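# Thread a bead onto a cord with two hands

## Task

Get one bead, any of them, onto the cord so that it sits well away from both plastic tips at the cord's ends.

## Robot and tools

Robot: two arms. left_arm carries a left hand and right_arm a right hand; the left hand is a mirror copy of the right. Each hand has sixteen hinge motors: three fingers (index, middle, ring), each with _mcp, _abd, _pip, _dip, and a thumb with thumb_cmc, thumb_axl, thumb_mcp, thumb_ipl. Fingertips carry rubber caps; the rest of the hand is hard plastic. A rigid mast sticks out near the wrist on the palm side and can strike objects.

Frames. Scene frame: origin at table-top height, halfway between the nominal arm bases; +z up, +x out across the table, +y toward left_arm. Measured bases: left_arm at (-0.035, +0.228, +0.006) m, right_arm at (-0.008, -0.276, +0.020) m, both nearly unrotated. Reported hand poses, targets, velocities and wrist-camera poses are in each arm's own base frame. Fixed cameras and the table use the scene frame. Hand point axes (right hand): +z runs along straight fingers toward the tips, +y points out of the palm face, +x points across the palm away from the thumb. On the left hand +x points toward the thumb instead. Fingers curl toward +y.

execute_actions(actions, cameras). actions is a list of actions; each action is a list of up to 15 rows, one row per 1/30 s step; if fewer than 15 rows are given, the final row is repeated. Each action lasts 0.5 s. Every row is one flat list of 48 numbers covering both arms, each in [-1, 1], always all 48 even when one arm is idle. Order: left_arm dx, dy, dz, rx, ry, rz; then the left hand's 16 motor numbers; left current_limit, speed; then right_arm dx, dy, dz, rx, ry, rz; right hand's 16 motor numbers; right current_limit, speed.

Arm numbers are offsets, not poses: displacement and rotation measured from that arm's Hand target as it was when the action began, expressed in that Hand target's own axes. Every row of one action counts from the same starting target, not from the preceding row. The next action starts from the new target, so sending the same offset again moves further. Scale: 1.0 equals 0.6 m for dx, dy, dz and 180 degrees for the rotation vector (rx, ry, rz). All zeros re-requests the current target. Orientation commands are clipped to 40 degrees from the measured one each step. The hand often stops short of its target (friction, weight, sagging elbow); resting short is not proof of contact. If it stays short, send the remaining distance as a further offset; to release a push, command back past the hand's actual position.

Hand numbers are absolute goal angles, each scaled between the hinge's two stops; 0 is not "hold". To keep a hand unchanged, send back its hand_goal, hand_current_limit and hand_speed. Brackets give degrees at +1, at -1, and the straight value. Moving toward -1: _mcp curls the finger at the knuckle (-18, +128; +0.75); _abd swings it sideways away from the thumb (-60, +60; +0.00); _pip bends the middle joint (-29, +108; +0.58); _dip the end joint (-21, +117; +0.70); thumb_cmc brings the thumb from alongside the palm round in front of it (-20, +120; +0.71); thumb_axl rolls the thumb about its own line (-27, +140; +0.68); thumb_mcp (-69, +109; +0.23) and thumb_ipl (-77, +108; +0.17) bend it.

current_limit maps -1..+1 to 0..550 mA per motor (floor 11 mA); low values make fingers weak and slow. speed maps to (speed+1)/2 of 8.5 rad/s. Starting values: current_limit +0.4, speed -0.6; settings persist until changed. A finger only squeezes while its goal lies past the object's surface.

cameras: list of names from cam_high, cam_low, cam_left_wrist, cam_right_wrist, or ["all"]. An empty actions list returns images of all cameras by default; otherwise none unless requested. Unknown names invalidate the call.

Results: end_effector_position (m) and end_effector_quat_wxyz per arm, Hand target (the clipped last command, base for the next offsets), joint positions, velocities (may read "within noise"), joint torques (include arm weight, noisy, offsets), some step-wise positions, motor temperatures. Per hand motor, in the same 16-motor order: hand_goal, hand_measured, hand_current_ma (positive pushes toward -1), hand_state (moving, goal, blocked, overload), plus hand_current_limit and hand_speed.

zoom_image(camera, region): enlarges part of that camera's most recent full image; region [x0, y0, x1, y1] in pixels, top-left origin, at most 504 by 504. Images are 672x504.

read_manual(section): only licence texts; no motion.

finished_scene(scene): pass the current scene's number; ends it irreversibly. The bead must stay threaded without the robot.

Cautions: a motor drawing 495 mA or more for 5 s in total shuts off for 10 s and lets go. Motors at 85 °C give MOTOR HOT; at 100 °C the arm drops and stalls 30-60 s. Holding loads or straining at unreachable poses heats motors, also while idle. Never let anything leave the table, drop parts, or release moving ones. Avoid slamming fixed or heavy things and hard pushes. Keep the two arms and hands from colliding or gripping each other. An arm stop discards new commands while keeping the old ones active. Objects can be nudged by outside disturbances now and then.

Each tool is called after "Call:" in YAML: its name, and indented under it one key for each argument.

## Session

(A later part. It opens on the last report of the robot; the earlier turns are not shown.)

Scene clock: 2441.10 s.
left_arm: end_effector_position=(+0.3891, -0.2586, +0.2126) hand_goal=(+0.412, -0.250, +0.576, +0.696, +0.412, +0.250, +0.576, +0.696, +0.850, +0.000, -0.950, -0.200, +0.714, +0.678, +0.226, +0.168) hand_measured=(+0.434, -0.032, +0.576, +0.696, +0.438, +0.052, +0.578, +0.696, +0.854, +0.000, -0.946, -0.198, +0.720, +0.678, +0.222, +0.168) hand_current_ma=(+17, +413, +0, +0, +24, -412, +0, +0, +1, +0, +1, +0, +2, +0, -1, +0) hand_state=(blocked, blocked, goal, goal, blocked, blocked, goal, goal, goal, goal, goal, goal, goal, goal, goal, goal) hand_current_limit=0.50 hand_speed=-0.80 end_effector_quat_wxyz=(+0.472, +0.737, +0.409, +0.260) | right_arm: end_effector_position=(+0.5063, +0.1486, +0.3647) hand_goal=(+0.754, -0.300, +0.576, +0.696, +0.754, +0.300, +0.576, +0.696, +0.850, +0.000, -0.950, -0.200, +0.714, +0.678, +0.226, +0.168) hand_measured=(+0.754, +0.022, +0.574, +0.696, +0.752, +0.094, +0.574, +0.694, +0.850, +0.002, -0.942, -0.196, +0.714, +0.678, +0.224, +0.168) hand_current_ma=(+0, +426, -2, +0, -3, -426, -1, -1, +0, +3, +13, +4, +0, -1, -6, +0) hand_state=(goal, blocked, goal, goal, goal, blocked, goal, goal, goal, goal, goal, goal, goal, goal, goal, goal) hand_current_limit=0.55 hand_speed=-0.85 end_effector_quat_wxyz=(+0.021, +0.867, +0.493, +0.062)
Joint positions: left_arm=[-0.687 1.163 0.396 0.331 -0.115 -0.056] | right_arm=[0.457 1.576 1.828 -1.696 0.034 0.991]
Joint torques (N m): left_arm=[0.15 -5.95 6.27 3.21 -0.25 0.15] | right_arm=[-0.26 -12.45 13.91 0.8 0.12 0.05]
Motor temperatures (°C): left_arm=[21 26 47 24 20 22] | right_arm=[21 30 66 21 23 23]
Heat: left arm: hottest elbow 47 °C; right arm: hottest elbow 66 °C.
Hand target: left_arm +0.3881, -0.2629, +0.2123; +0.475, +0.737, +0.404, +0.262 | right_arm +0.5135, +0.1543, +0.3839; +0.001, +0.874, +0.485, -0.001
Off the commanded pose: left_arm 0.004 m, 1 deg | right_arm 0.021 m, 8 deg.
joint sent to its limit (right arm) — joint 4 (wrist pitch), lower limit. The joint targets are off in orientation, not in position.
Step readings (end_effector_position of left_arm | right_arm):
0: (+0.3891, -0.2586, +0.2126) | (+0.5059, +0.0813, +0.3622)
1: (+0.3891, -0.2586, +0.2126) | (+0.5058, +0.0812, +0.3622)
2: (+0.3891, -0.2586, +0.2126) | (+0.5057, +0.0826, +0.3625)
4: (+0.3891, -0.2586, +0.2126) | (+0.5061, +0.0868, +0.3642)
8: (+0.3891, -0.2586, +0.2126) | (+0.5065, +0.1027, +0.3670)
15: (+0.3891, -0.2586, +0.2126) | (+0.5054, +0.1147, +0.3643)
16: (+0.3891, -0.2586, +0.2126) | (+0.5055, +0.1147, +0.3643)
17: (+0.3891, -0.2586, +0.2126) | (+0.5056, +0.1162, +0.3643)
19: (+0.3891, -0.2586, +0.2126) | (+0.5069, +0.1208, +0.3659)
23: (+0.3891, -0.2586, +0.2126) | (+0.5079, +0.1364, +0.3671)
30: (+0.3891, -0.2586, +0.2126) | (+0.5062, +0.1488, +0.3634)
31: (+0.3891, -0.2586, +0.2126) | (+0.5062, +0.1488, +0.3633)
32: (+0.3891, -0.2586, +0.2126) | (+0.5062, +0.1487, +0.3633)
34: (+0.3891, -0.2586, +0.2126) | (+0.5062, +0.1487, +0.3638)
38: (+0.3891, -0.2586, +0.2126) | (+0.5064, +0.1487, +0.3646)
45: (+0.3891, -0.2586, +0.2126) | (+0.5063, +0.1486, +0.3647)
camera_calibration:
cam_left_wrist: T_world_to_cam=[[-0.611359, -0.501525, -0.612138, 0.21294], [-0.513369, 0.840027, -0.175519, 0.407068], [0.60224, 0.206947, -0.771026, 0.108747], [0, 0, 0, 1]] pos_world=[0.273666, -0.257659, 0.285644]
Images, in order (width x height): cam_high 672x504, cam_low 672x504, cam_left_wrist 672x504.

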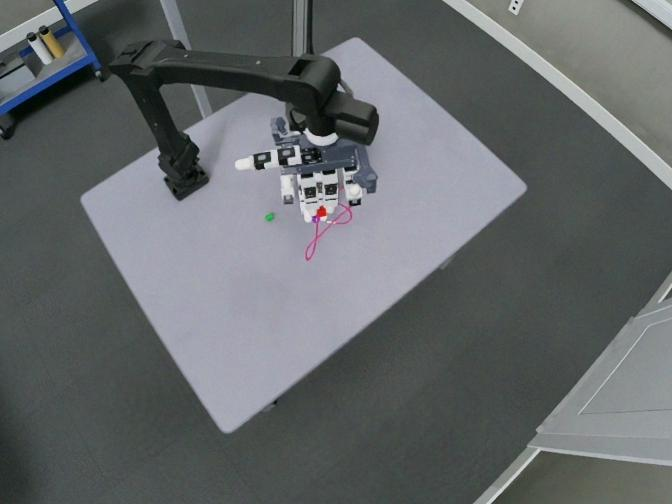

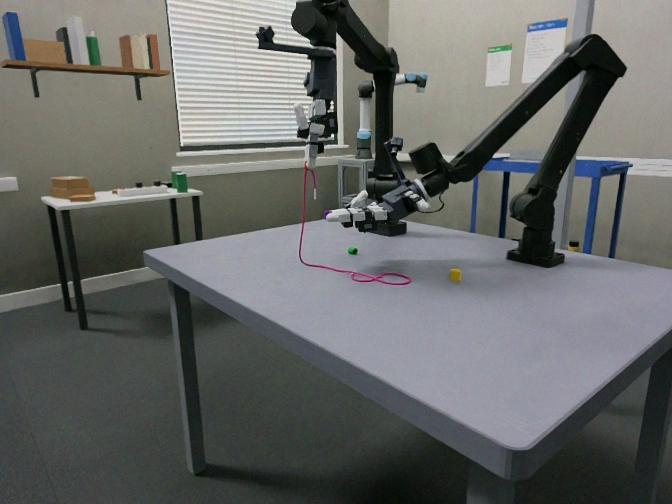

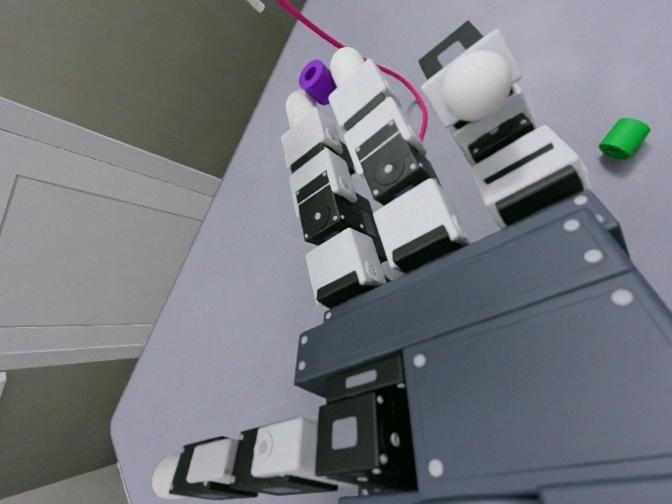

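Call:
execute_actions:
  actions:
    - [[0,0,0,0,0,0,0.411,-0.25,0.576,0.696,0.411,0.25,0.576,0.696,0.85,0,-0.95,-0.2,0.714,0.678,0.226,0.168,0.5,-0.8,0.0036,-0.0415,0.0167,0,0,0,0.754,-0.3,0.576,0.696,0.754,0.3,0.576,0.696,0.85,0,-0.95,-0.2,0.714,0.678,0.226,0.168,0.55,-0.85]]
    - [[0,0,0,0,0,0,0.411,-0.25,0.576,0.696,0.411,0.25,0.576,0.696,0.85,0,-0.95,-0.2,0.714,0.678,0.226,0.168,0.5,-0.8,0,0,0,0,0,0,0.754,-0.3,0.576,0.696,0.754,0.3,0.576,0.696,0.85,0,-0.95,-0.2,0.714,0.678,0.226,0.168,0.55,-0.85]]
  cameras: ["cam_low","cam_left_wrist"]

Call:
zoom_image:
  camera: "cam_low"
  region: [270, 140, 400, 240]

Call:
zoom_image:
  camera: "cam_left_wrist"
  region: [240, 0, 400, 120]

Scene clock: 2475.77 s.
left_arm: end_effector_position=(+0.3891, -0.2586, +0.2126) hand_goal=(+0.412, -0.250, +0.576, +0.696, +0.412, +0.250, +0.576, +0.696, +0.850, +0.000, -0.950, -0.200, +0.714, +0.678, +0.226, +0.168) hand_measured=(+0.434, -0.032, +0.576, +0.696, +0.438, +0.052, +0.578, +0.696, +0.854, +0.000, -0.946, -0.198, +0.720, +0.678, +0.222, +0.168) hand_current_ma=(+17, +413, +0, +0, +24, -412, +0, +0, +1, +0, +1, +0, +2, +0, -1, +0) hand_state=(blocked, blocked, goal, goal, blocked, blocked, goal, goal, goal, goal, goal, goal, goal, goal, goal, goal) hand_current_limit=0.50 hand_speed=-0.80 end_effector_quat_wxyz=(+0.472, +0.737, +0.409, +0.260) | right_arm: end_effector_position=(+0.4973, +0.1650, +0.3641) hand_goal=(+0.754, -0.300, +0.576, +0.696, +0.754, +0.300, +0.576, +0.696, +0.850, +0.000, -0.950, -0.200, +0.714, +0.678, +0.226, +0.168) hand_measured=(+0.754, +0.022, +0.574, +0.696, +0.752, +0.094, +0.574, +0.694, +0.850, +0.002, -0.942, -0.196, +0.714, +0.678, +0.224, +0.168) hand_current_ma=(+0, +426, -2, +0, -3, -426, -1, -1, +0, +3, +13, +4, +0, -1, -6, +0) hand_state=(goal, blocked, goal, goal, goal, blocked, goal, goal, goal, goal, goal, goal, goal, goal, goal, goal) hand_current_limit=0.55 hand_speed=-0.85 end_effector_quat_wxyz=(+0.017, +0.870, +0.489, +0.063)
Joint positions: left_arm=[-0.687 1.163 0.396 0.331 -0.115 -0.056] | right_arm=[0.495 1.576 1.828 -1.696 0.032 1.039]
Joint torques (N m): left_arm=[0.15 -5.95 6.27 3.21 -0.25 0.15] | right_arm=[0.38 -13.98 10.35 0.8 0.03 0.03]
Motor temperatures (°C): left_arm=[21 26 47 24 20 22] | right_arm=[21 31 61 21 23 23]
Heat: left arm: hottest elbow 47 °C; right arm: hottest elbow 61 °C.
Hand target: left_arm +0.3881, -0.2629, +0.2123; +0.475, +0.737, +0.404, +0.262 | right_arm +0.4935, +0.1692, +0.3738; +0.001, +0.874, +0.485, -0.001
Off the commanded pose: left_arm 0.004 m, 1 deg | right_arm 0.011 m, 8 deg.
joint sent to its limit (right arm) — joint 4 (wrist pitch), lower limit. The joint targets are off in orientation, not in position.
Step readings (end_effector_position of left_arm | right_arm):
0: (+0.3891, -0.2586, +0.2126) | (+0.5063, +0.1486, +0.3647)
1: (+0.3891, -0.2586, +0.2126) | (+0.5063, +0.1486, +0.3647)
2: (+0.3891, -0.2586, +0.2126) | (+0.5059, +0.1490, +0.3647)
4: (+0.3891, -0.2586, +0.2126) | (+0.5044, +0.1517, +0.3646)
8: (+0.3891, -0.2586, +0.2126) | (+0.5009, +0.1584, +0.3644)
15: (+0.3891, -0.2586, +0.2126) | (+0.4976, +0.1653, +0.3642)
16: (+0.3891, -0.2586, +0.2126) | (+0.4976, +0.1652, +0.3642)
17: (+0.3891, -0.2586, +0.2126) | (+0.4975, +0.1652, +0.3641)
19: (+0.3891, -0.2586, +0.2126) | (+0.4974, +0.1651, +0.3641)
23: (+0.3891, -0.2586, +0.2126) | (+0.4974, +0.1651, +0.3641)
30: (+0.3891, -0.2586, +0.2126) | (+0.4973, +0.1650, +0.3641)
camera_calibration:
cam_left_wrist: T_world_to_cam=[[-0.611359, -0.501525, -0.612138, 0.21294], [-0.513369, 0.840027, -0.175519, 0.407068], [0.60224, 0.206947, -0.771026, 0.108747], [0, 0, 0, 1]] pos_world=[0.273666, -0.257659, 0.285644]
Images, in order (width x height): cam_low 672x504, cam_left_wrist 672x504.

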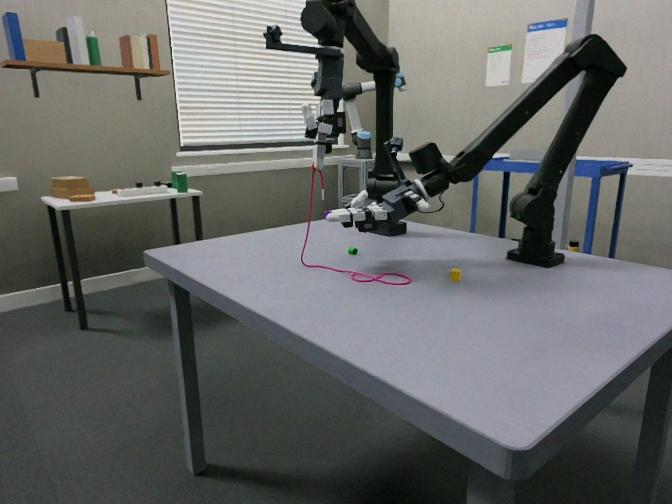

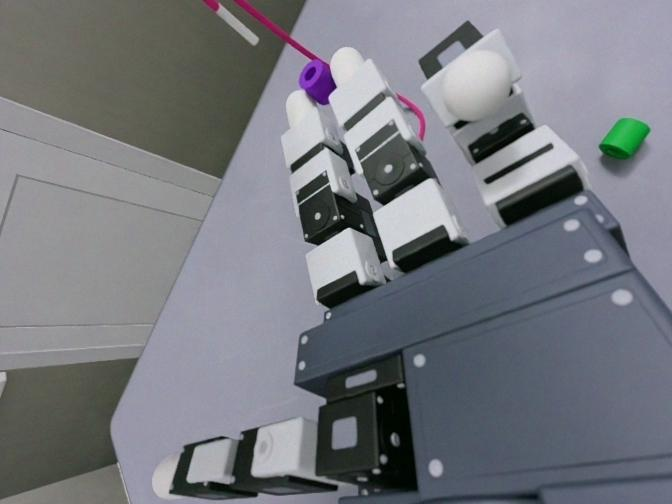

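Scaled by 3.877 from the camera's 672x504 image, which has a finer 960x720 frame.

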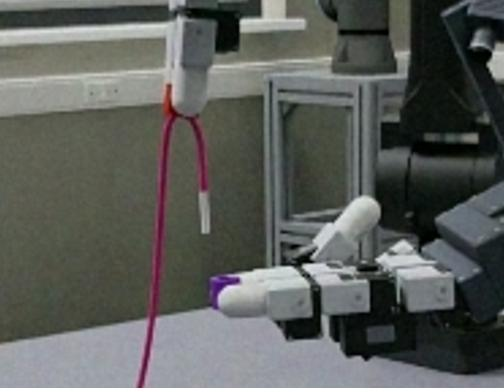

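Scaled by 3.150 from the camera's 672x504 image, which has a finer 960x720 frame.

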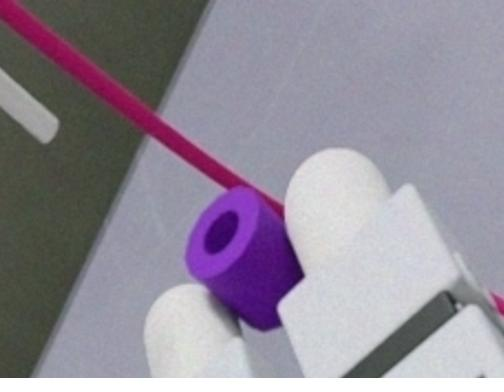

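Call:
execute_actions:
  actions:
    - [[0,0,0,0,0,0,0.411,-0.25,0.576,0.696,0.411,0.25,0.576,0.696,0.85,0,-0.95,-0.2,0.714,0.678,0.226,0.168,0.5,-0.8,-0.0162,-0.0165,0.0317,-0.029,0.03,0,0.754,-0.3,0.576,0.696,0.754,0.3,0.576,0.696,0.85,0,-0.95,-0.2,0.714,0.678,0.226,0.168,0.55,-0.85]]
    - [[0,0,0,0,0,0,0.411,-0.25,0.576,0.696,0.411,0.25,0.576,0.696,0.85,0,-0.95,-0.2,0.714,0.678,0.226,0.168,0.5,-0.8,0,0,0,0,0,0,0.754,-0.3,0.576,0.696,0.754,0.3,0.576,0.696,0.85,0,-0.95,-0.2,0.714,0.678,0.226,0.168,0.55,-0.85]]
  cameras: ["cam_low","cam_left_wrist"]

Call:
zoom_image:
  camera: "cam_low"
  region: [270, 140, 400, 240]

Call:
zoom_image:
  camera: "cam_left_wrist"
  region: [240, 0, 400, 120]

Scene clock: 2501.33 s.
left_arm: end_effector_position=(+0.3891, -0.2586, +0.2126) hand_goal=(+0.412, -0.250, +0.576, +0.696, +0.412, +0.250, +0.576, +0.696, +0.850, +0.000, -0.950, -0.200, +0.714, +0.678, +0.226, +0.168) hand_measured=(+0.434, -0.032, +0.576, +0.696, +0.438, +0.052, +0.578, +0.696, +0.854, +0.000, -0.946, -0.198, +0.720, +0.678, +0.222, +0.168) hand_current_ma=(+17, +413, +0, +0, +24, -412, +0, +0, +1, +0, +1, +0, +2, +0, -1, +0) hand_state=(blocked, blocked, goal, goal, blocked, blocked, goal, goal, goal, goal, goal, goal, goal, goal, goal, goal) hand_current_limit=0.50 hand_speed=-0.80 end_effector_quat_wxyz=(+0.472, +0.737, +0.409, +0.260) | right_arm: end_effector_position=(+0.4831, +0.1600, +0.3422) hand_goal=(+0.754, -0.300, +0.576, +0.696, +0.754, +0.300, +0.576, +0.696, +0.850, +0.000, -0.950, -0.200, +0.714, +0.678, +0.226, +0.168) hand_measured=(+0.754, +0.022, +0.574, +0.696, +0.752, +0.094, +0.574, +0.694, +0.850, +0.002, -0.942, -0.196, +0.714, +0.678, +0.224, +0.168) hand_current_ma=(+0, +426, -2, +0, -3, -426, -1, -1, +0, +3, +13, +4, +0, -1, -6, +0) hand_state=(goal, blocked, goal, goal, goal, blocked, goal, goal, goal, goal, goal, goal, goal, goal, goal, goal) hand_current_limit=0.55 hand_speed=-0.85 end_effector_quat_wxyz=(+0.016, +0.874, +0.484, +0.042)
Joint positions: left_arm=[-0.687 1.163 0.396 0.331 -0.115 -0.056] | right_arm=[0.5 1.554 1.749 -1.681 0.032 1.059]
Joint torques (N m): left_arm=[0.09 -5.95 6.27 3.21 -0.25 0.15] | right_arm=[0.67 -14.62 9.54 1.68 0.29 0.05]
Motor temperatures (°C): left_arm=[21 26 46 24 20 22] | right_arm=[21 32 57 21 23 23]
Heat: left arm: hottest elbow 46 °C; right arm: hottest elbow 57 °C.
Hand target: left_arm +0.3881, -0.2629, +0.2123; +0.475, +0.737, +0.404, +0.262 | right_arm +0.4800, +0.1660, +0.3547; +0.018, +0.873, +0.484, +0.062
Off the commanded pose: left_arm 0.004 m, 1 deg | right_arm 0.014 m, 2 deg.
Step readings (end_effector_position of left_arm | right_arm):
0: (+0.3891, -0.2586, +0.2126) | (+0.4973, +0.1650, +0.3641)
1: (+0.3891, -0.2586, +0.2126) | (+0.4972, +0.1649, +0.3639)
2: (+0.3891, -0.2586, +0.2126) | (+0.4966, +0.1646, +0.3627)
4: (+0.3891, -0.2586, +0.2126) | (+0.4924, +0.1635, +0.3573)
8: (+0.3891, -0.2586, +0.2126) | (+0.4841, +0.1608, +0.3443)
15: (+0.3891, -0.2586, +0.2126) | (+0.4837, +0.1604, +0.3405)
16: (+0.3891, -0.2586, +0.2126) | (+0.4836, +0.1604, +0.3407)
17: (+0.3891, -0.2586, +0.2126) | (+0.4836, +0.1603, +0.3411)
19: (+0.3891, -0.2586, +0.2126) | (+0.4834, +0.1602, +0.3415)
23: (+0.3891, -0.2586, +0.2126) | (+0.4831, +0.1601, +0.3422)
30: (+0.3891, -0.2586, +0.2126) | (+0.4831, +0.1601, +0.3422)
camera_calibration:
cam_left_wrist: T_world_to_cam=[[-0.611359, -0.501525, -0.612138, 0.21294], [-0.513369, 0.840027, -0.175519, 0.407068], [0.60224, 0.206947, -0.771026, 0.108747], [0, 0, 0, 1]] pos_world=[0.273666, -0.257659, 0.285644]
Images, in order (width x height): cam_low 672x504, cam_left_wrist 672x504.

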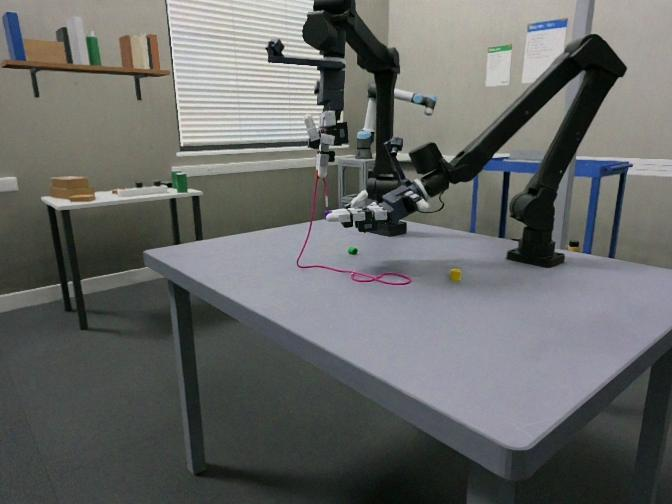

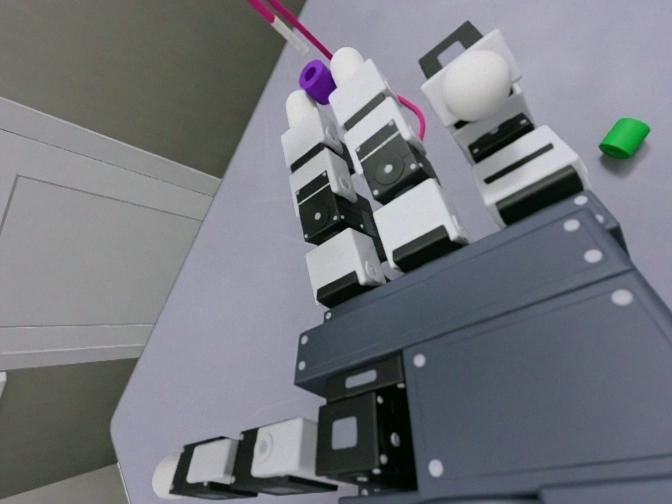

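Scaled by 3.877 from the camera's 672x504 image, which has a finer 960x720 frame.

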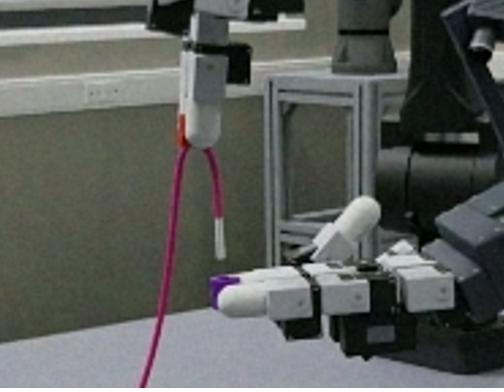

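Scaled by 3.150 from the camera's 672x504 image, which has a finer 960x720 frame.

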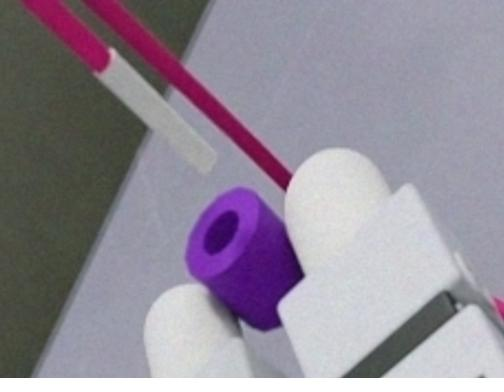

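Call:
execute_actions:
  actions:
    - [[0,0,0,0,0,0,0.411,-0.25,0.576,0.696,0.411,0.25,0.576,0.696,0.85,0,-0.95,-0.2,0.714,0.678,0.226,0.168,0.5,-0.8,0.0122,-0.0023,0.0072,0,0,0,0.754,-0.3,0.576,0.696,0.754,0.3,0.576,0.696,0.85,0,-0.95,-0.2,0.714,0.678,0.226,0.168,0.55,-0.85]]
    - [[0,0,0,0,0,0,0.411,-0.25,0.576,0.696,0.411,0.25,0.576,0.696,0.85,0,-0.95,-0.2,0.714,0.678,0.226,0.168,0.5,-0.8,0,0,0,0,0,0,0.754,-0.3,0.576,0.696,0.754,0.3,0.576,0.696,0.85,0,-0.95,-0.2,0.714,0.678,0.226,0.168,0.55,-0.85]]
  cameras: ["cam_low","cam_left_wrist"]

Call:
zoom_image:
  camera: "cam_low"
  region: [270, 140, 400, 240]

Call:
zoom_image:
  camera: "cam_left_wrist"
  region: [240, 0, 400, 120]

Scene clock: 2531.13 s.
left_arm: end_effector_position=(+0.3891, -0.2586, +0.2126) hand_goal=(+0.412, -0.250, +0.576, +0.696, +0.412, +0.250, +0.576, +0.696, +0.850, +0.000, -0.950, -0.200, +0.714, +0.678, +0.226, +0.168) hand_measured=(+0.434, -0.032, +0.576, +0.696, +0.438, +0.052, +0.578, +0.696, +0.854, +0.000, -0.946, -0.198, +0.720, +0.678, +0.222, +0.168) hand_current_ma=(+17, +413, +0, +0, +24, -412, +0, +0, +1, +0, +1, +0, +2, +0, -1, +0) hand_state=(blocked, blocked, goal, goal, blocked, blocked, goal, goal, goal, goal, goal, goal, goal, goal, goal, goal) hand_current_limit=0.50 hand_speed=-0.80 end_effector_quat_wxyz=(+0.472, +0.737, +0.409, +0.260) | right_arm: end_effector_position=(+0.4822, +0.1658, +0.3425) hand_goal=(+0.754, -0.300, +0.576, +0.696, +0.754, +0.300, +0.576, +0.696, +0.850, +0.000, -0.950, -0.200, +0.714, +0.678, +0.226, +0.168) hand_measured=(+0.754, +0.022, +0.574, +0.696, +0.752, +0.094, +0.574, +0.694, +0.850, +0.002, -0.942, -0.196, +0.714, +0.678, +0.224, +0.168) hand_current_ma=(+0, +426, -2, +0, -3, -426, -1, -1, +0, +3, +13, +4, +0, -1, -6, +0) hand_state=(goal, blocked, goal, goal, goal, blocked, goal, goal, goal, goal, goal, goal, goal, goal, goal, goal) hand_current_limit=0.55 hand_speed=-0.85 end_effector_quat_wxyz=(+0.016, +0.874, +0.484, +0.046)
Joint positions: left_arm=[-0.687 1.163 0.396 0.331 -0.115 -0.056] | right_arm=[0.512 1.554 1.749 -1.673 0.033 1.069]
Joint torques (N m): left_arm=[0.15 -5.95 6.26 3.22 -0.25 0.15] | right_arm=[0.62 -13.45 10.14 1.68 0.3 0.05]
Heat: left arm: hottest elbow 46 °C; right arm: hottest elbow 54 °C.
Hand target: left_arm +0.3881, -0.2629, +0.2123; +0.475, +0.737, +0.404, +0.262 | right_arm +0.4832, +0.1733, +0.3509; +0.017, +0.872, +0.484, +0.062
Off the commanded pose: left_arm 0.004 m, 1 deg | right_arm 0.011 m, 2 deg.
Step readings (end_effector_position of left_arm | right_arm):
0: (+0.3891, -0.2586, +0.2126) | (+0.4831, +0.1600, +0.3422)
1: (+0.3891, -0.2586, +0.2126) | (+0.4830, +0.1602, +0.3422)
2: (+0.3891, -0.2586, +0.2126) | (+0.4830, +0.1602, +0.3422)
4: (+0.3891, -0.2586, +0.2126) | (+0.4833, +0.1611, +0.3424)
8: (+0.3891, -0.2586, +0.2126) | (+0.4829, +0.1639, +0.3425)
15: (+0.3891, -0.2586, +0.2126) | (+0.4823, +0.1658, +0.3425)
16: (+0.3891, -0.2586, +0.2126) | (+0.4823, +0.1658, +0.3425)
17: (+0.3891, -0.2586, +0.2126) | (+0.4823, +0.1658, +0.3425)
19: (+0.3891, -0.2586, +0.2126) | (+0.4823, +0.1658, +0.3425)
23: (+0.3891, -0.2586, +0.2126) | (+0.4823, +0.1658, +0.3425)
30: (+0.3891, -0.2586, +0.2126) | (+0.4822, +0.1658, +0.3425)
camera_calibration:
cam_left_wrist: T_world_to_cam=[[-0.611359, -0.501525, -0.612138, 0.21294], [-0.513369, 0.840027, -0.175519, 0.407068], [0.60224, 0.206947, -0.771026, 0.108747], [0, 0, 0, 1]] pos_world=[0.273666, -0.257659, 0.285644]
Images, in order (width x height): cam_low 672x504, cam_left_wrist 672x504.

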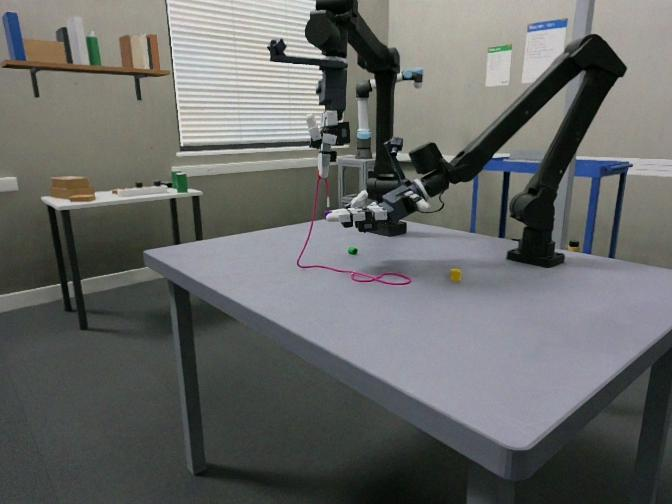

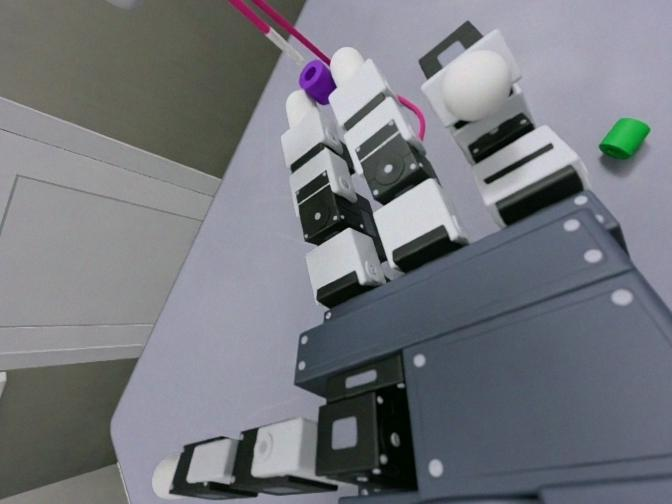

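Scaled by 3.877 from the camera's 672x504 image, which has a finer 960x720 frame.

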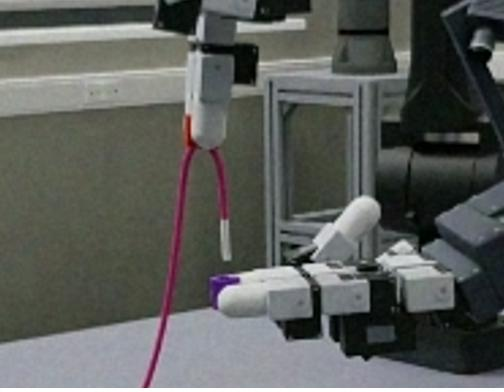

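Scaled by 3.150 from the camera's 672x504 image, which has a finer 960x720 frame.

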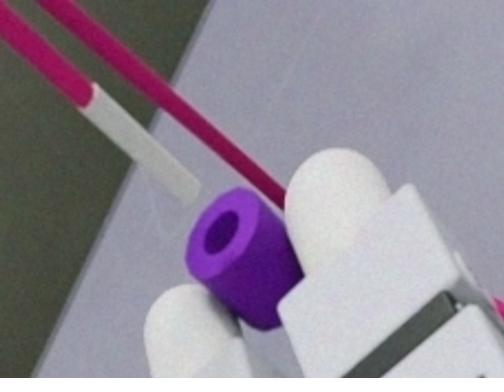

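Call:
execute_actions:
  actions:
    - [[0,0,0,0,0,0,0.411,-0.25,0.576,0.696,0.411,0.25,0.576,0.696,0.85,0,-0.95,-0.2,0.714,0.678,0.226,0.168,0.5,-0.8,0.0017,0,0.0218,0,0,0,0.754,-0.3,0.576,0.696,0.754,0.3,0.576,0.696,0.85,0,-0.95,-0.2,0.714,0.678,0.226,0.168,0.55,-0.85]]
  cameras: ["cam_low","cam_left_wrist"]

Call:
zoom_image:
  camera: "cam_low"
  region: [270, 140, 400, 240]

Call:
zoom_image:
  camera: "cam_left_wrist"
  region: [260, 20, 360, 95]

Scene clock: 2552.23 s.
left_arm: end_effector_position=(+0.3891, -0.2586, +0.2126) hand_goal=(+0.412, -0.250, +0.576, +0.696, +0.412, +0.250, +0.576, +0.696, +0.850, +0.000, -0.950, -0.200, +0.714, +0.678, +0.226, +0.168) hand_measured=(+0.434, -0.032, +0.576, +0.696, +0.438, +0.052, +0.578, +0.696, +0.854, +0.000, -0.946, -0.198, +0.720, +0.678, +0.222, +0.168) hand_current_ma=(+17, +413, +0, +0, +24, -412, +0, +0, +1, +0, +1, +0, +2, +0, -1, +0) hand_state=(blocked, blocked, goal, goal, blocked, blocked, goal, goal, goal, goal, goal, goal, goal, goal, goal, goal) hand_current_limit=0.50 hand_speed=-0.80 end_effector_quat_wxyz=(+0.472, +0.737, +0.409, +0.260) | right_arm: end_effector_position=(+0.4854, +0.1675, +0.3328) hand_goal=(+0.754, -0.300, +0.576, +0.696, +0.754, +0.300, +0.576, +0.696, +0.850, +0.000, -0.950, -0.200, +0.714, +0.678, +0.226, +0.168) hand_measured=(+0.754, +0.022, +0.574, +0.696, +0.752, +0.094, +0.574, +0.694, +0.850, +0.002, -0.942, -0.196, +0.714, +0.678, +0.224, +0.168) hand_current_ma=(+0, +426, -2, +0, -3, -426, -1, -1, +0, +3, +13, +4, +0, -1, -6, +0) hand_state=(goal, blocked, goal, goal, goal, blocked, goal, goal, goal, goal, goal, goal, goal, goal, goal, goal) hand_current_limit=0.55 hand_speed=-0.85 end_effector_quat_wxyz=(+0.016, +0.873, +0.484, +0.050)
Joint positions: left_arm=[-0.687 1.163 0.396 0.331 -0.115 -0.056] | right_arm=[0.512 1.554 1.722 -1.64 0.033 1.069]
Joint torques (N m): left_arm=[0.15 -5.95 6.27 3.21 -0.25 0.15] | right_arm=[0.67 -13.51 9.62 1.73 0.31 0.04]
Heat: left arm: hottest elbow 46 °C; right arm: hottest elbow 53 °C.
Hand target: left_arm +0.3881, -0.2629, +0.2123; +0.475, +0.737, +0.404, +0.262 | right_arm +0.4854, +0.1746, +0.3382; +0.017, +0.872, +0.484, +0.062
Off the commanded pose: left_arm 0.004 m, 1 deg | right_arm 0.009 m, 1 deg.
Step readings (end_effector_position of left_arm | right_arm):
0: (+0.3891, -0.2586, +0.2126) | (+0.4822, +0.1658, +0.3425)
1: (+0.3891, -0.2586, +0.2126) | (+0.4823, +0.1658, +0.3426)
2: (+0.3891, -0.2586, +0.2126) | (+0.4828, +0.1660, +0.3424)
4: (+0.3891, -0.2586, +0.2126) | (+0.4844, +0.1670, +0.3406)
8: (+0.3891, -0.2586, +0.2126) | (+0.4850, +0.1673, +0.3347)
15: (+0.3891, -0.2586, +0.2126) | (+0.4853, +0.1675, +0.3328)
camera_calibration:
cam_left_wrist: T_world_to_cam=[[-0.611359, -0.501525, -0.612138, 0.21294], [-0.513369, 0.840027, -0.175519, 0.407068], [0.60224, 0.206947, -0.771026, 0.108747], [0, 0, 0, 1]] pos_world=[0.273666, -0.257659, 0.285644]
Images, in order (width x height): cam_low 672x504, cam_left_wrist 672x504.

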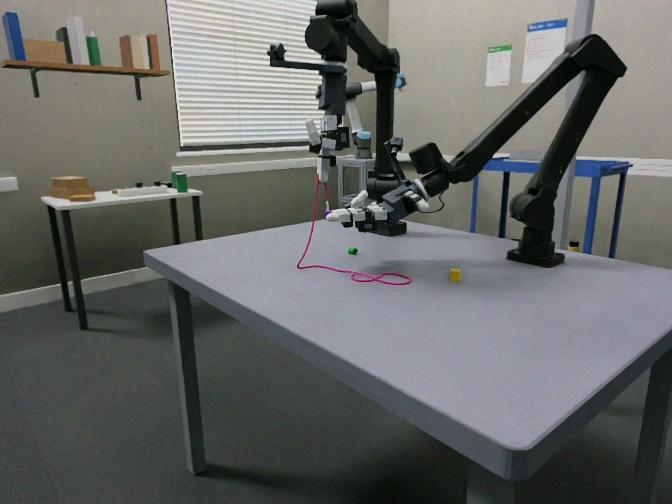

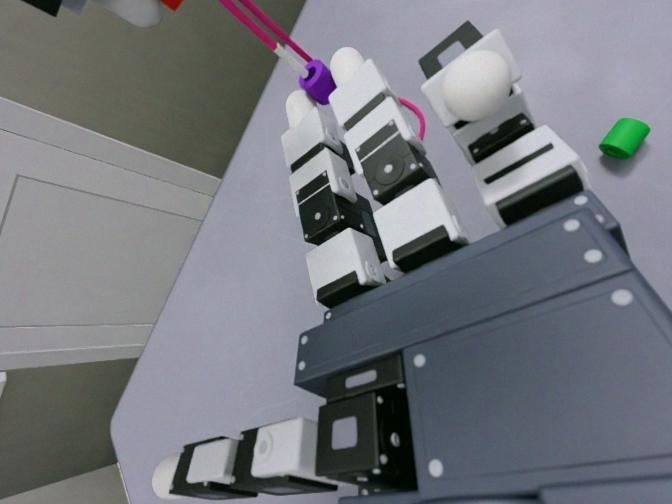

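Scaled by 3.877 from the camera's 672x504 image, which has a finer 960x720 frame.

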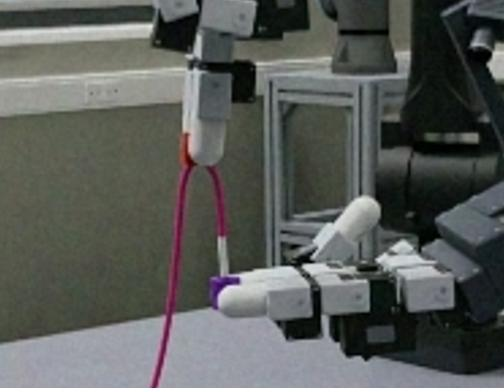

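Scaled by 5.040 from the camera's 672x504 image, which has a finer 960x720 frame.

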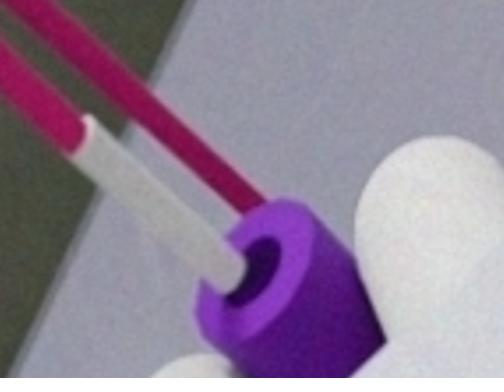

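Call:
execute_actions:
  actions:
    - [[0,0,0,0,0,0,0.411,-0.25,0.576,0.696,0.411,0.25,0.576,0.696,0.85,0,-0.95,-0.2,0.714,0.678,0.226,0.168,0.5,-0.8,-0.0052,-0.0048,0.0,0,0,0,0.754,-0.3,0.576,0.696,0.754,0.3,0.576,0.696,0.85,0,-0.95,-0.2,0.714,0.678,0.226,0.168,0.55,-0.85]]
    - [[0,0,0,0,0,0,0.411,-0.25,0.576,0.696,0.411,0.25,0.576,0.696,0.85,0,-0.95,-0.2,0.714,0.678,0.226,0.168,0.5,-0.8,0,0,0.0227,0,0,0,0.754,-0.3,0.576,0.696,0.754,0.3,0.576,0.696,0.85,0,-0.95,-0.2,0.714,0.678,0.226,0.168,0.55,-0.85]]
  cameras: ["cam_low","cam_left_wrist"]

Call:
zoom_image:
  camera: "cam_low"
  region: [270, 140, 400, 240]

Call:
zoom_image:
  camera: "cam_left_wrist"
  region: [260, 20, 360, 95]

Scene clock: 2576.93 s.
left_arm: end_effector_position=(+0.3891, -0.2586, +0.2126) hand_goal=(+0.412, -0.250, +0.576, +0.696, +0.412, +0.250, +0.576, +0.696, +0.850, +0.000, -0.950, -0.200, +0.714, +0.678, +0.226, +0.168) hand_measured=(+0.434, -0.032, +0.576, +0.696, +0.438, +0.052, +0.578, +0.696, +0.854, +0.000, -0.946, -0.198, +0.720, +0.678, +0.222, +0.168) hand_current_ma=(+17, +413, +0, +0, +24, -412, +0, +0, +1, +0, +1, +0, +2, +0, -1, +0) hand_state=(blocked, blocked, goal, goal, blocked, blocked, goal, goal, goal, goal, goal, goal, goal, goal, goal, goal) hand_current_limit=0.50 hand_speed=-0.80 end_effector_quat_wxyz=(+0.472, +0.737, +0.409, +0.260) | right_arm: end_effector_position=(+0.4846, +0.1669, +0.3138) hand_goal=(+0.754, -0.300, +0.576, +0.696, +0.754, +0.300, +0.576, +0.696, +0.850, +0.000, -0.950, -0.200, +0.714, +0.678, +0.226, +0.168) hand_measured=(+0.754, +0.022, +0.574, +0.696, +0.752, +0.094, +0.574, +0.694, +0.850, +0.002, -0.942, -0.196, +0.714, +0.678, +0.224, +0.168) hand_current_ma=(+0, +426, -2, +0, -3, -426, -1, -1, +0, +3, +13, +4, +0, -1, -6, +0) hand_state=(goal, blocked, goal, goal, goal, blocked, goal, goal, goal, goal, goal, goal, goal, goal, goal, goal) hand_current_limit=0.55 hand_speed=-0.85 end_effector_quat_wxyz=(+0.016, +0.874, +0.483, +0.045)
Joint positions: left_arm=[-0.687 1.163 0.396 0.331 -0.115 -0.056] | right_arm=[0.512 1.552 1.67 -1.6 0.034 1.071]
Joint velocities: left_arm=[within noise] | right_arm=[-0.005 -0.005 -0.017 0.027 0.007 0.154]
Joint torques (N m): left_arm=[0.15 -5.95 6.26 3.21 -0.25 0.15] | right_arm=[0.67 -14.21 9.66 1.69 0.3 0.04]
Motor temperatures (°C): left_arm=[21 26 46 24 20 22] | right_arm=[21 32 50 21 23 23]
Heat: left arm: hottest elbow 46 °C; right arm: hottest elbow 50 °C.
Hand target: left_arm +0.3881, -0.2629, +0.2123; +0.475, +0.737, +0.404, +0.262 | right_arm +0.4830, +0.1738, +0.3240; +0.017, +0.872, +0.484, +0.062
Off the commanded pose: left_arm 0.004 m, 1 deg | right_arm 0.012 m, 2 deg.
Step readings (end_effector_position of left_arm | right_arm):
0: (+0.3891, -0.2586, +0.2126) | (+0.4854, +0.1675, +0.3328)
1: (+0.3891, -0.2586, +0.2126) | (+0.4854, +0.1675, +0.3328)
2: (+0.3891, -0.2586, +0.2126) | (+0.4854, +0.1674, +0.3326)
4: (+0.3891, -0.2586, +0.2126) | (+0.4851, +0.1673, +0.3313)
8: (+0.3891, -0.2586, +0.2126) | (+0.4840, +0.1666, +0.3278)
15: (+0.3891, -0.2586, +0.2126) | (+0.4835, +0.1664, +0.3269)
16: (+0.3891, -0.2586, +0.2126) | (+0.4836, +0.1664, +0.3267)
17: (+0.3891, -0.2586, +0.2126) | (+0.4840, +0.1666, +0.3263)
19: (+0.3891, -0.2586, +0.2126) | (+0.4846, +0.1670, +0.3234)
23: (+0.3891, -0.2586, +0.2126) | (+0.4842, +0.1667, +0.3158)
30: (+0.3891, -0.2586, +0.2126) | (+0.4844, +0.1669, +0.3138)
camera_calibration:
cam_left_wrist: T_world_to_cam=[[-0.611359, -0.501525, -0.612138, 0.21294], [-0.513369, 0.840027, -0.175519, 0.407068], [0.60224, 0.206947, -0.771026, 0.108747], [0, 0, 0, 1]] pos_world=[0.273666, -0.257659, 0.285644]
Images, in order (width x height): cam_low 672x504, cam_left_wrist 672x504.

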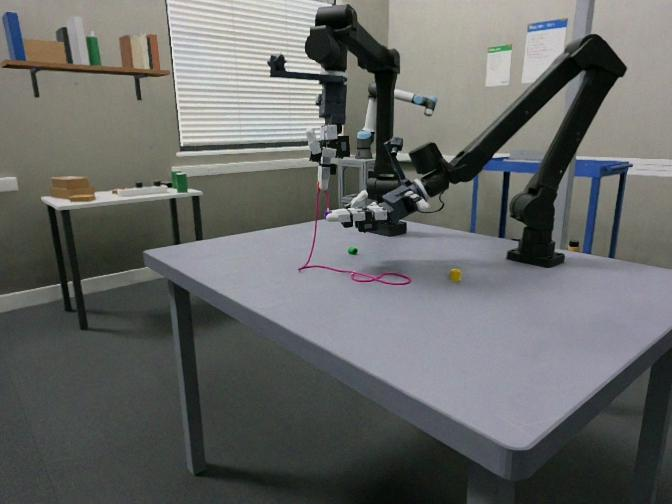

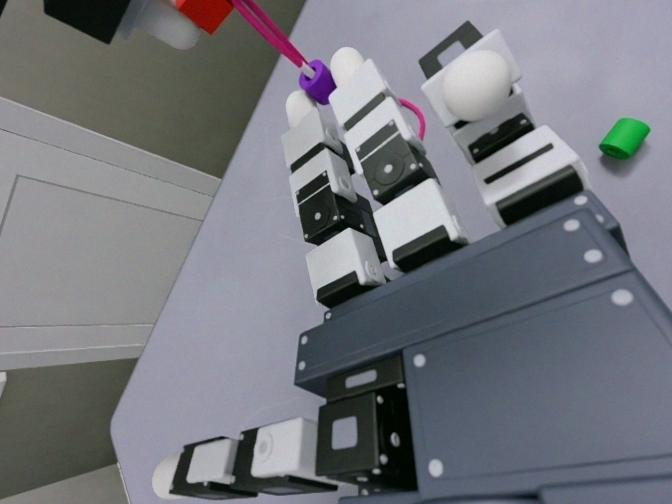

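Scaled by 3.877 from the camera's 672x504 image, which has a finer 960x720 frame.

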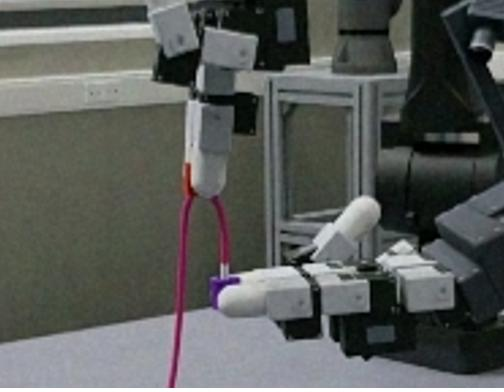

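Scaled by 5.040 from the camera's 672x504 image, which has a finer 960x720 frame.

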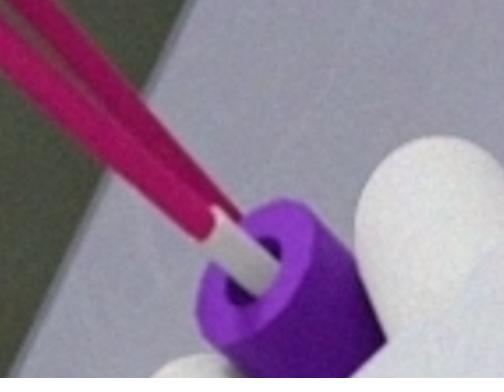

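Call:
execute_actions:
  actions:
    - [[0,0,0,0,0,0,0.411,-0.25,0.576,0.696,0.411,0.25,0.576,0.696,0.85,0,-0.95,-0.2,0.714,0.678,0.226,0.168,0.5,-0.8,-0.0019,-0.0027,0.0289,0,0,0,0.754,-0.3,0.576,0.696,0.754,0.3,0.576,0.696,0.85,0,-0.95,-0.2,0.714,0.678,0.226,0.168,0.55,-0.85]]
    - [[0,0,0,0,0,0,0.411,-0.25,0.576,0.696,0.411,0.25,0.576,0.696,0.85,0,-0.95,-0.2,0.714,0.678,0.226,0.168,0.5,-0.8,-0.0019,-0.0027,0.0289,0,0,0,0.754,-0.3,0.576,0.696,0.754,0.3,0.576,0.696,0.85,0,-0.95,-0.2,0.714,0.678,0.226,0.168,0.55,-0.85]]
  cameras: ["cam_low","cam_left_wrist"]

Call:
zoom_image:
  camera: "cam_low"
  region: [270, 140, 400, 240]

Call:
zoom_image:
  camera: "cam_left_wrist"
  region: [220, 0, 380, 120]

Scene clock: 2622.77 s.
left_arm: end_effector_position=(+0.3891, -0.2586, +0.2126) hand_goal=(+0.412, -0.250, +0.576, +0.696, +0.412, +0.250, +0.576, +0.696, +0.850, +0.000, -0.950, -0.200, +0.714, +0.678, +0.226, +0.168) hand_measured=(+0.434, -0.032, +0.576, +0.696, +0.438, +0.052, +0.578, +0.696, +0.854, +0.000, -0.946, -0.198, +0.720, +0.678, +0.222, +0.168) hand_current_ma=(+17, +412, +0, +0, +24, -412, +0, +0, +1, +0, +1, +0, +2, +0, -1, +0) hand_state=(blocked, blocked, goal, goal, blocked, blocked, goal, goal, goal, goal, goal, goal, goal, goal, goal, goal) hand_current_limit=0.50 hand_speed=-0.80 end_effector_quat_wxyz=(+0.472, +0.737, +0.409, +0.260) | right_arm: end_effector_position=(+0.4844, +0.1668, +0.2793) hand_goal=(+0.754, -0.300, +0.576, +0.696, +0.754, +0.300, +0.576, +0.696, +0.850, +0.000, -0.950, -0.200, +0.714, +0.678, +0.226, +0.168) hand_measured=(+0.754, +0.022, +0.574, +0.696, +0.752, +0.094, +0.574, +0.694, +0.850, +0.002, -0.942, -0.196, +0.714, +0.678, +0.224, +0.168) hand_current_ma=(+0, +426, -2, +0, -3, -426, -1, -1, +0, +3, +13, +4, +0, -1, -6, +0) hand_state=(goal, blocked, goal, goal, goal, blocked, goal, goal, goal, goal, goal, goal, goal, goal, goal, goal) hand_current_limit=0.55 hand_speed=-0.85 end_effector_quat_wxyz=(+0.016, +0.874, +0.483, +0.045)
Joint positions: left_arm=[-0.687 1.163 0.396 0.331 -0.115 -0.056] | right_arm=[0.512 1.544 1.571 -1.508 0.034 1.071]
Joint torques (N m): left_arm=[0.15 -5.95 6.27 3.21 -0.25 0.15] | right_arm=[0.79 -14.15 9.77 1.73 0.3 0.05]
Heat: left arm: hottest elbow 46 °C; right arm: hottest elbow 51 °C.
Hand target: left_arm +0.3881, -0.2629, +0.2123; +0.475, +0.737, +0.404, +0.262 | right_arm +0.4835, +0.1746, +0.2892; +0.017, +0.872, +0.484, +0.062
Off the commanded pose: left_arm 0.004 m, 1 deg | right_arm 0.013 m, 2 deg.
Step readings (end_effector_position of left_arm | right_arm):
0: (+0.3891, -0.2586, +0.2126) | (+0.4846, +0.1669, +0.3138)
1: (+0.3891, -0.2586, +0.2126) | (+0.4847, +0.1670, +0.3137)
2: (+0.3891, -0.2586, +0.2126) | (+0.4850, +0.1672, +0.3128)
4: (+0.3891, -0.2586, +0.2126) | (+0.4854, +0.1674, +0.3090)
8: (+0.3891, -0.2586, +0.2126) | (+0.4840, +0.1666, +0.2989)
15: (+0.3891, -0.2586, +0.2126) | (+0.4843, +0.1668, +0.2962)
16: (+0.3891, -0.2586, +0.2126) | (+0.4845, +0.1669, +0.2961)
17: (+0.3891, -0.2586, +0.2126) | (+0.4849, +0.1671, +0.2952)
19: (+0.3891, -0.2586, +0.2126) | (+0.4855, +0.1675, +0.2918)
23: (+0.3891, -0.2586, +0.2126) | (+0.4841, +0.1667, +0.2819)
30: (+0.3891, -0.2586, +0.2126) | (+0.4842, +0.1667, +0.2792)
camera_calibration:
cam_left_wrist: T_world_to_cam=[[-0.611359, -0.501525, -0.612138, 0.21294], [-0.513369, 0.840027, -0.175519, 0.407068], [0.60224, 0.206947, -0.771026, 0.108747], [0, 0, 0, 1]] pos_world=[0.273666, -0.257659, 0.285644]
Images, in order (width x height): cam_low 672x504, cam_left_wrist 672x504.

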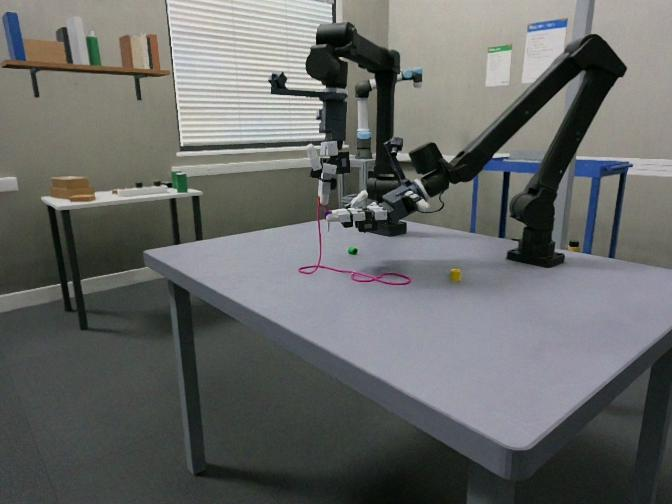

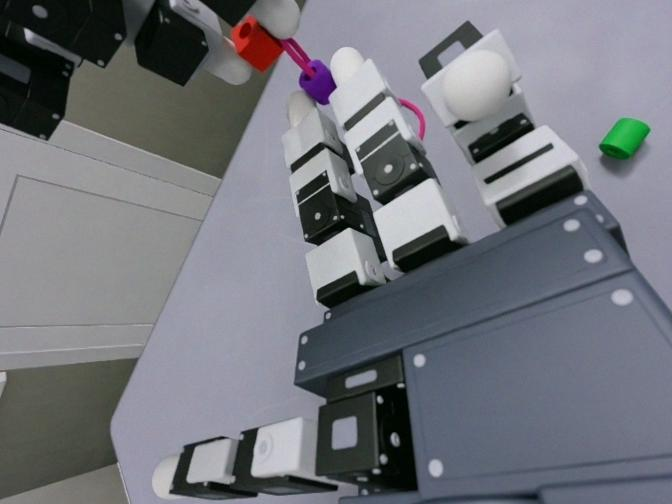

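Scaled by 3.877 from the camera's 672x504 image, which has a finer 960x720 frame.

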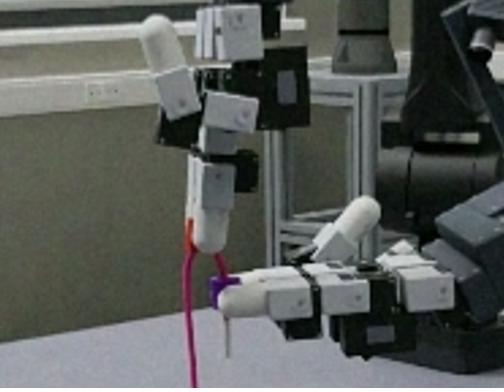

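Scaled by 3.150 from the camera's 672x504 image, which has a finer 960x720 frame.

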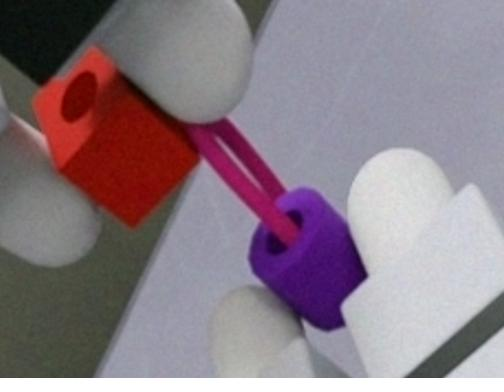

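Call:
execute_actions:
  actions:
    - [[0,0,0,0,0,0,0.497,-0.25,0.576,0.696,0.497,0.25,0.576,0.696,0.85,0,-0.95,-0.2,0.714,0.678,0.226,0.168,0.5,-0.95,-0.002,-0.0045,0.03,0,0,0,0.754,-0.3,0.576,0.696,0.754,0.3,0.576,0.696,0.85,0,-0.95,-0.2,0.714,0.678,0.226,0.168,0.55,-0.85]]
    - [[0,0,0,0,0,0,0.583,-0.25,0.576,0.696,0.583,0.25,0.576,0.696,0.85,0,-0.95,-0.2,0.714,0.678,0.226,0.168,0.5,-0.95,-0.0015,-0.0058,0.0223,0,0,0,0.754,-0.3,0.576,0.696,0.754,0.3,0.576,0.696,0.85,0,-0.95,-0.2,0.714,0.678,0.226,0.168,0.55,-0.85]]
  cameras: ["cam_low","cam_left_wrist"]

Call:
zoom_image:
  camera: "cam_low"
  region: [270, 160, 400, 260]

Scene clock: 2685.53 s.
left_arm: end_effector_position=(+0.3891, -0.2586, +0.2126) hand_goal=(+0.584, -0.250, +0.576, +0.696, +0.584, +0.250, +0.576, +0.696, +0.850, +0.000, -0.950, -0.200, +0.714, +0.678, +0.226, +0.168) hand_measured=(+0.590, -0.032, +0.576, +0.696, +0.594, +0.052, +0.578, +0.696, +0.854, +0.000, -0.946, -0.198, +0.720, +0.678, +0.222, +0.168) hand_current_ma=(+2, +413, +0, +0, +4, -412, +0, +0, +1, +0, +1, +0, +2, +0, -1, +0) hand_state=(goal, blocked, goal, goal, goal, blocked, goal, goal, goal, goal, goal, goal, goal, goal, goal, goal) hand_current_limit=0.50 hand_speed=-0.95 end_effector_quat_wxyz=(+0.472, +0.737, +0.409, +0.260) | right_arm: end_effector_position=(+0.4812, +0.1694, +0.2481) hand_goal=(+0.754, -0.300, +0.576, +0.696, +0.754, +0.300, +0.576, +0.696, +0.850, +0.000, -0.950, -0.200, +0.714, +0.678, +0.226, +0.168) hand_measured=(+0.754, +0.022, +0.574, +0.696, +0.752, +0.094, +0.574, +0.694, +0.850, +0.002, -0.942, -0.196, +0.714, +0.678, +0.224, +0.168) hand_current_ma=(+0, +426, -2, +0, -3, -426, -1, -1, +0, +3, +13, +4, +0, -1, -6, +0) hand_state=(goal, blocked, goal, goal, goal, blocked, goal, goal, goal, goal, goal, goal, goal, goal, goal, goal) hand_current_limit=0.55 hand_speed=-0.85 end_effector_quat_wxyz=(+0.017, +0.874, +0.484, +0.046)
Joint positions: left_arm=[-0.687 1.163 0.396 0.331 -0.115 -0.056] | right_arm=[0.52 1.54 1.484 -1.424 0.034 1.078]
Joint torques (N m): left_arm=[0.15 -5.95 6.27 3.21 -0.25 0.15] | right_arm=[0.73 -14.04 9.74 1.7 0.31 0.05]
Heat: left arm: hottest elbow 46 °C; right arm: hottest elbow 48 °C.
Hand target: left_arm +0.3881, -0.2629, +0.2123; +0.475, +0.737, +0.404, +0.262 | right_arm +0.4811, +0.1770, +0.2574; +0.017, +0.872, +0.484, +0.063
Off the commanded pose: left_arm 0.004 m, 1 deg | right_arm 0.012 m, 2 deg.
Step readings (end_effector_position of left_arm | right_arm):
0: (+0.3891, -0.2586, +0.2126) | (+0.4844, +0.1668, +0.2793)
1: (+0.3891, -0.2586, +0.2126) | (+0.4844, +0.1668, +0.2791)
2: (+0.3891, -0.2586, +0.2126) | (+0.4847, +0.1670, +0.2783)
4: (+0.3891, -0.2586, +0.2126) | (+0.4852, +0.1675, +0.2747)
8: (+0.3891, -0.2586, +0.2126) | (+0.4831, +0.1672, +0.2643)
15: (+0.3891, -0.2586, +0.2126) | (+0.4830, +0.1678, +0.2617)
16: (+0.3891, -0.2586, +0.2126) | (+0.4831, +0.1678, +0.2615)
17: (+0.3891, -0.2586, +0.2126) | (+0.4834, +0.1679, +0.2610)
19: (+0.3891, -0.2586, +0.2126) | (+0.4838, +0.1686, +0.2583)
23: (+0.3891, -0.2586, +0.2126) | (+0.4816, +0.1686, +0.2501)
30: (+0.3891, -0.2586, +0.2126) | (+0.4811, +0.1693, +0.2481)
camera_calibration:
cam_left_wrist: T_world_to_cam=[[-0.611359, -0.501525, -0.612138, 0.21294], [-0.513369, 0.840027, -0.175519, 0.407068], [0.60224, 0.206947, -0.771026, 0.108747], [0, 0, 0, 1]] pos_world=[0.273666, -0.257659, 0.285644]
Images, in order (width x height): cam_low 672x504, cam_left_wrist 672x504.

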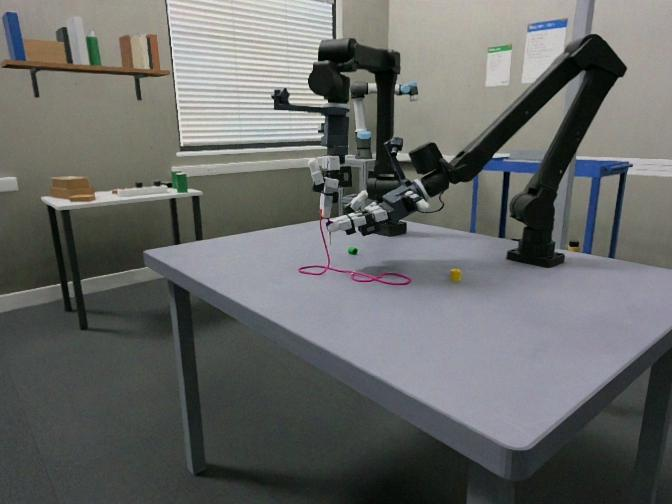

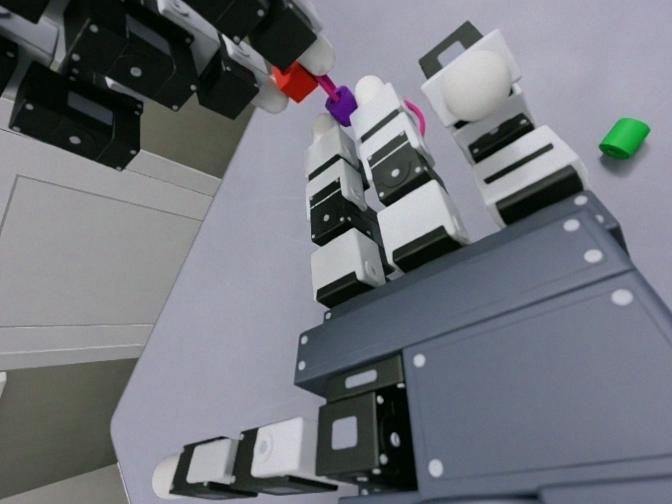

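Scaled by 3.877 from the camera's 672x504 image, which has a finer 960x720 frame.

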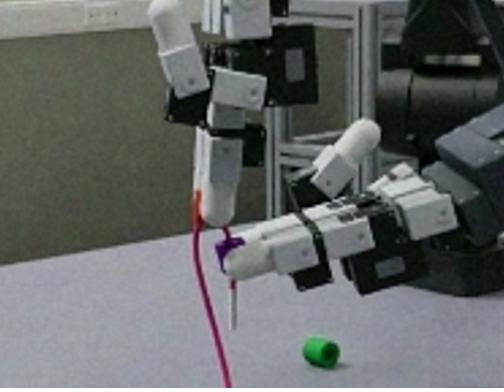

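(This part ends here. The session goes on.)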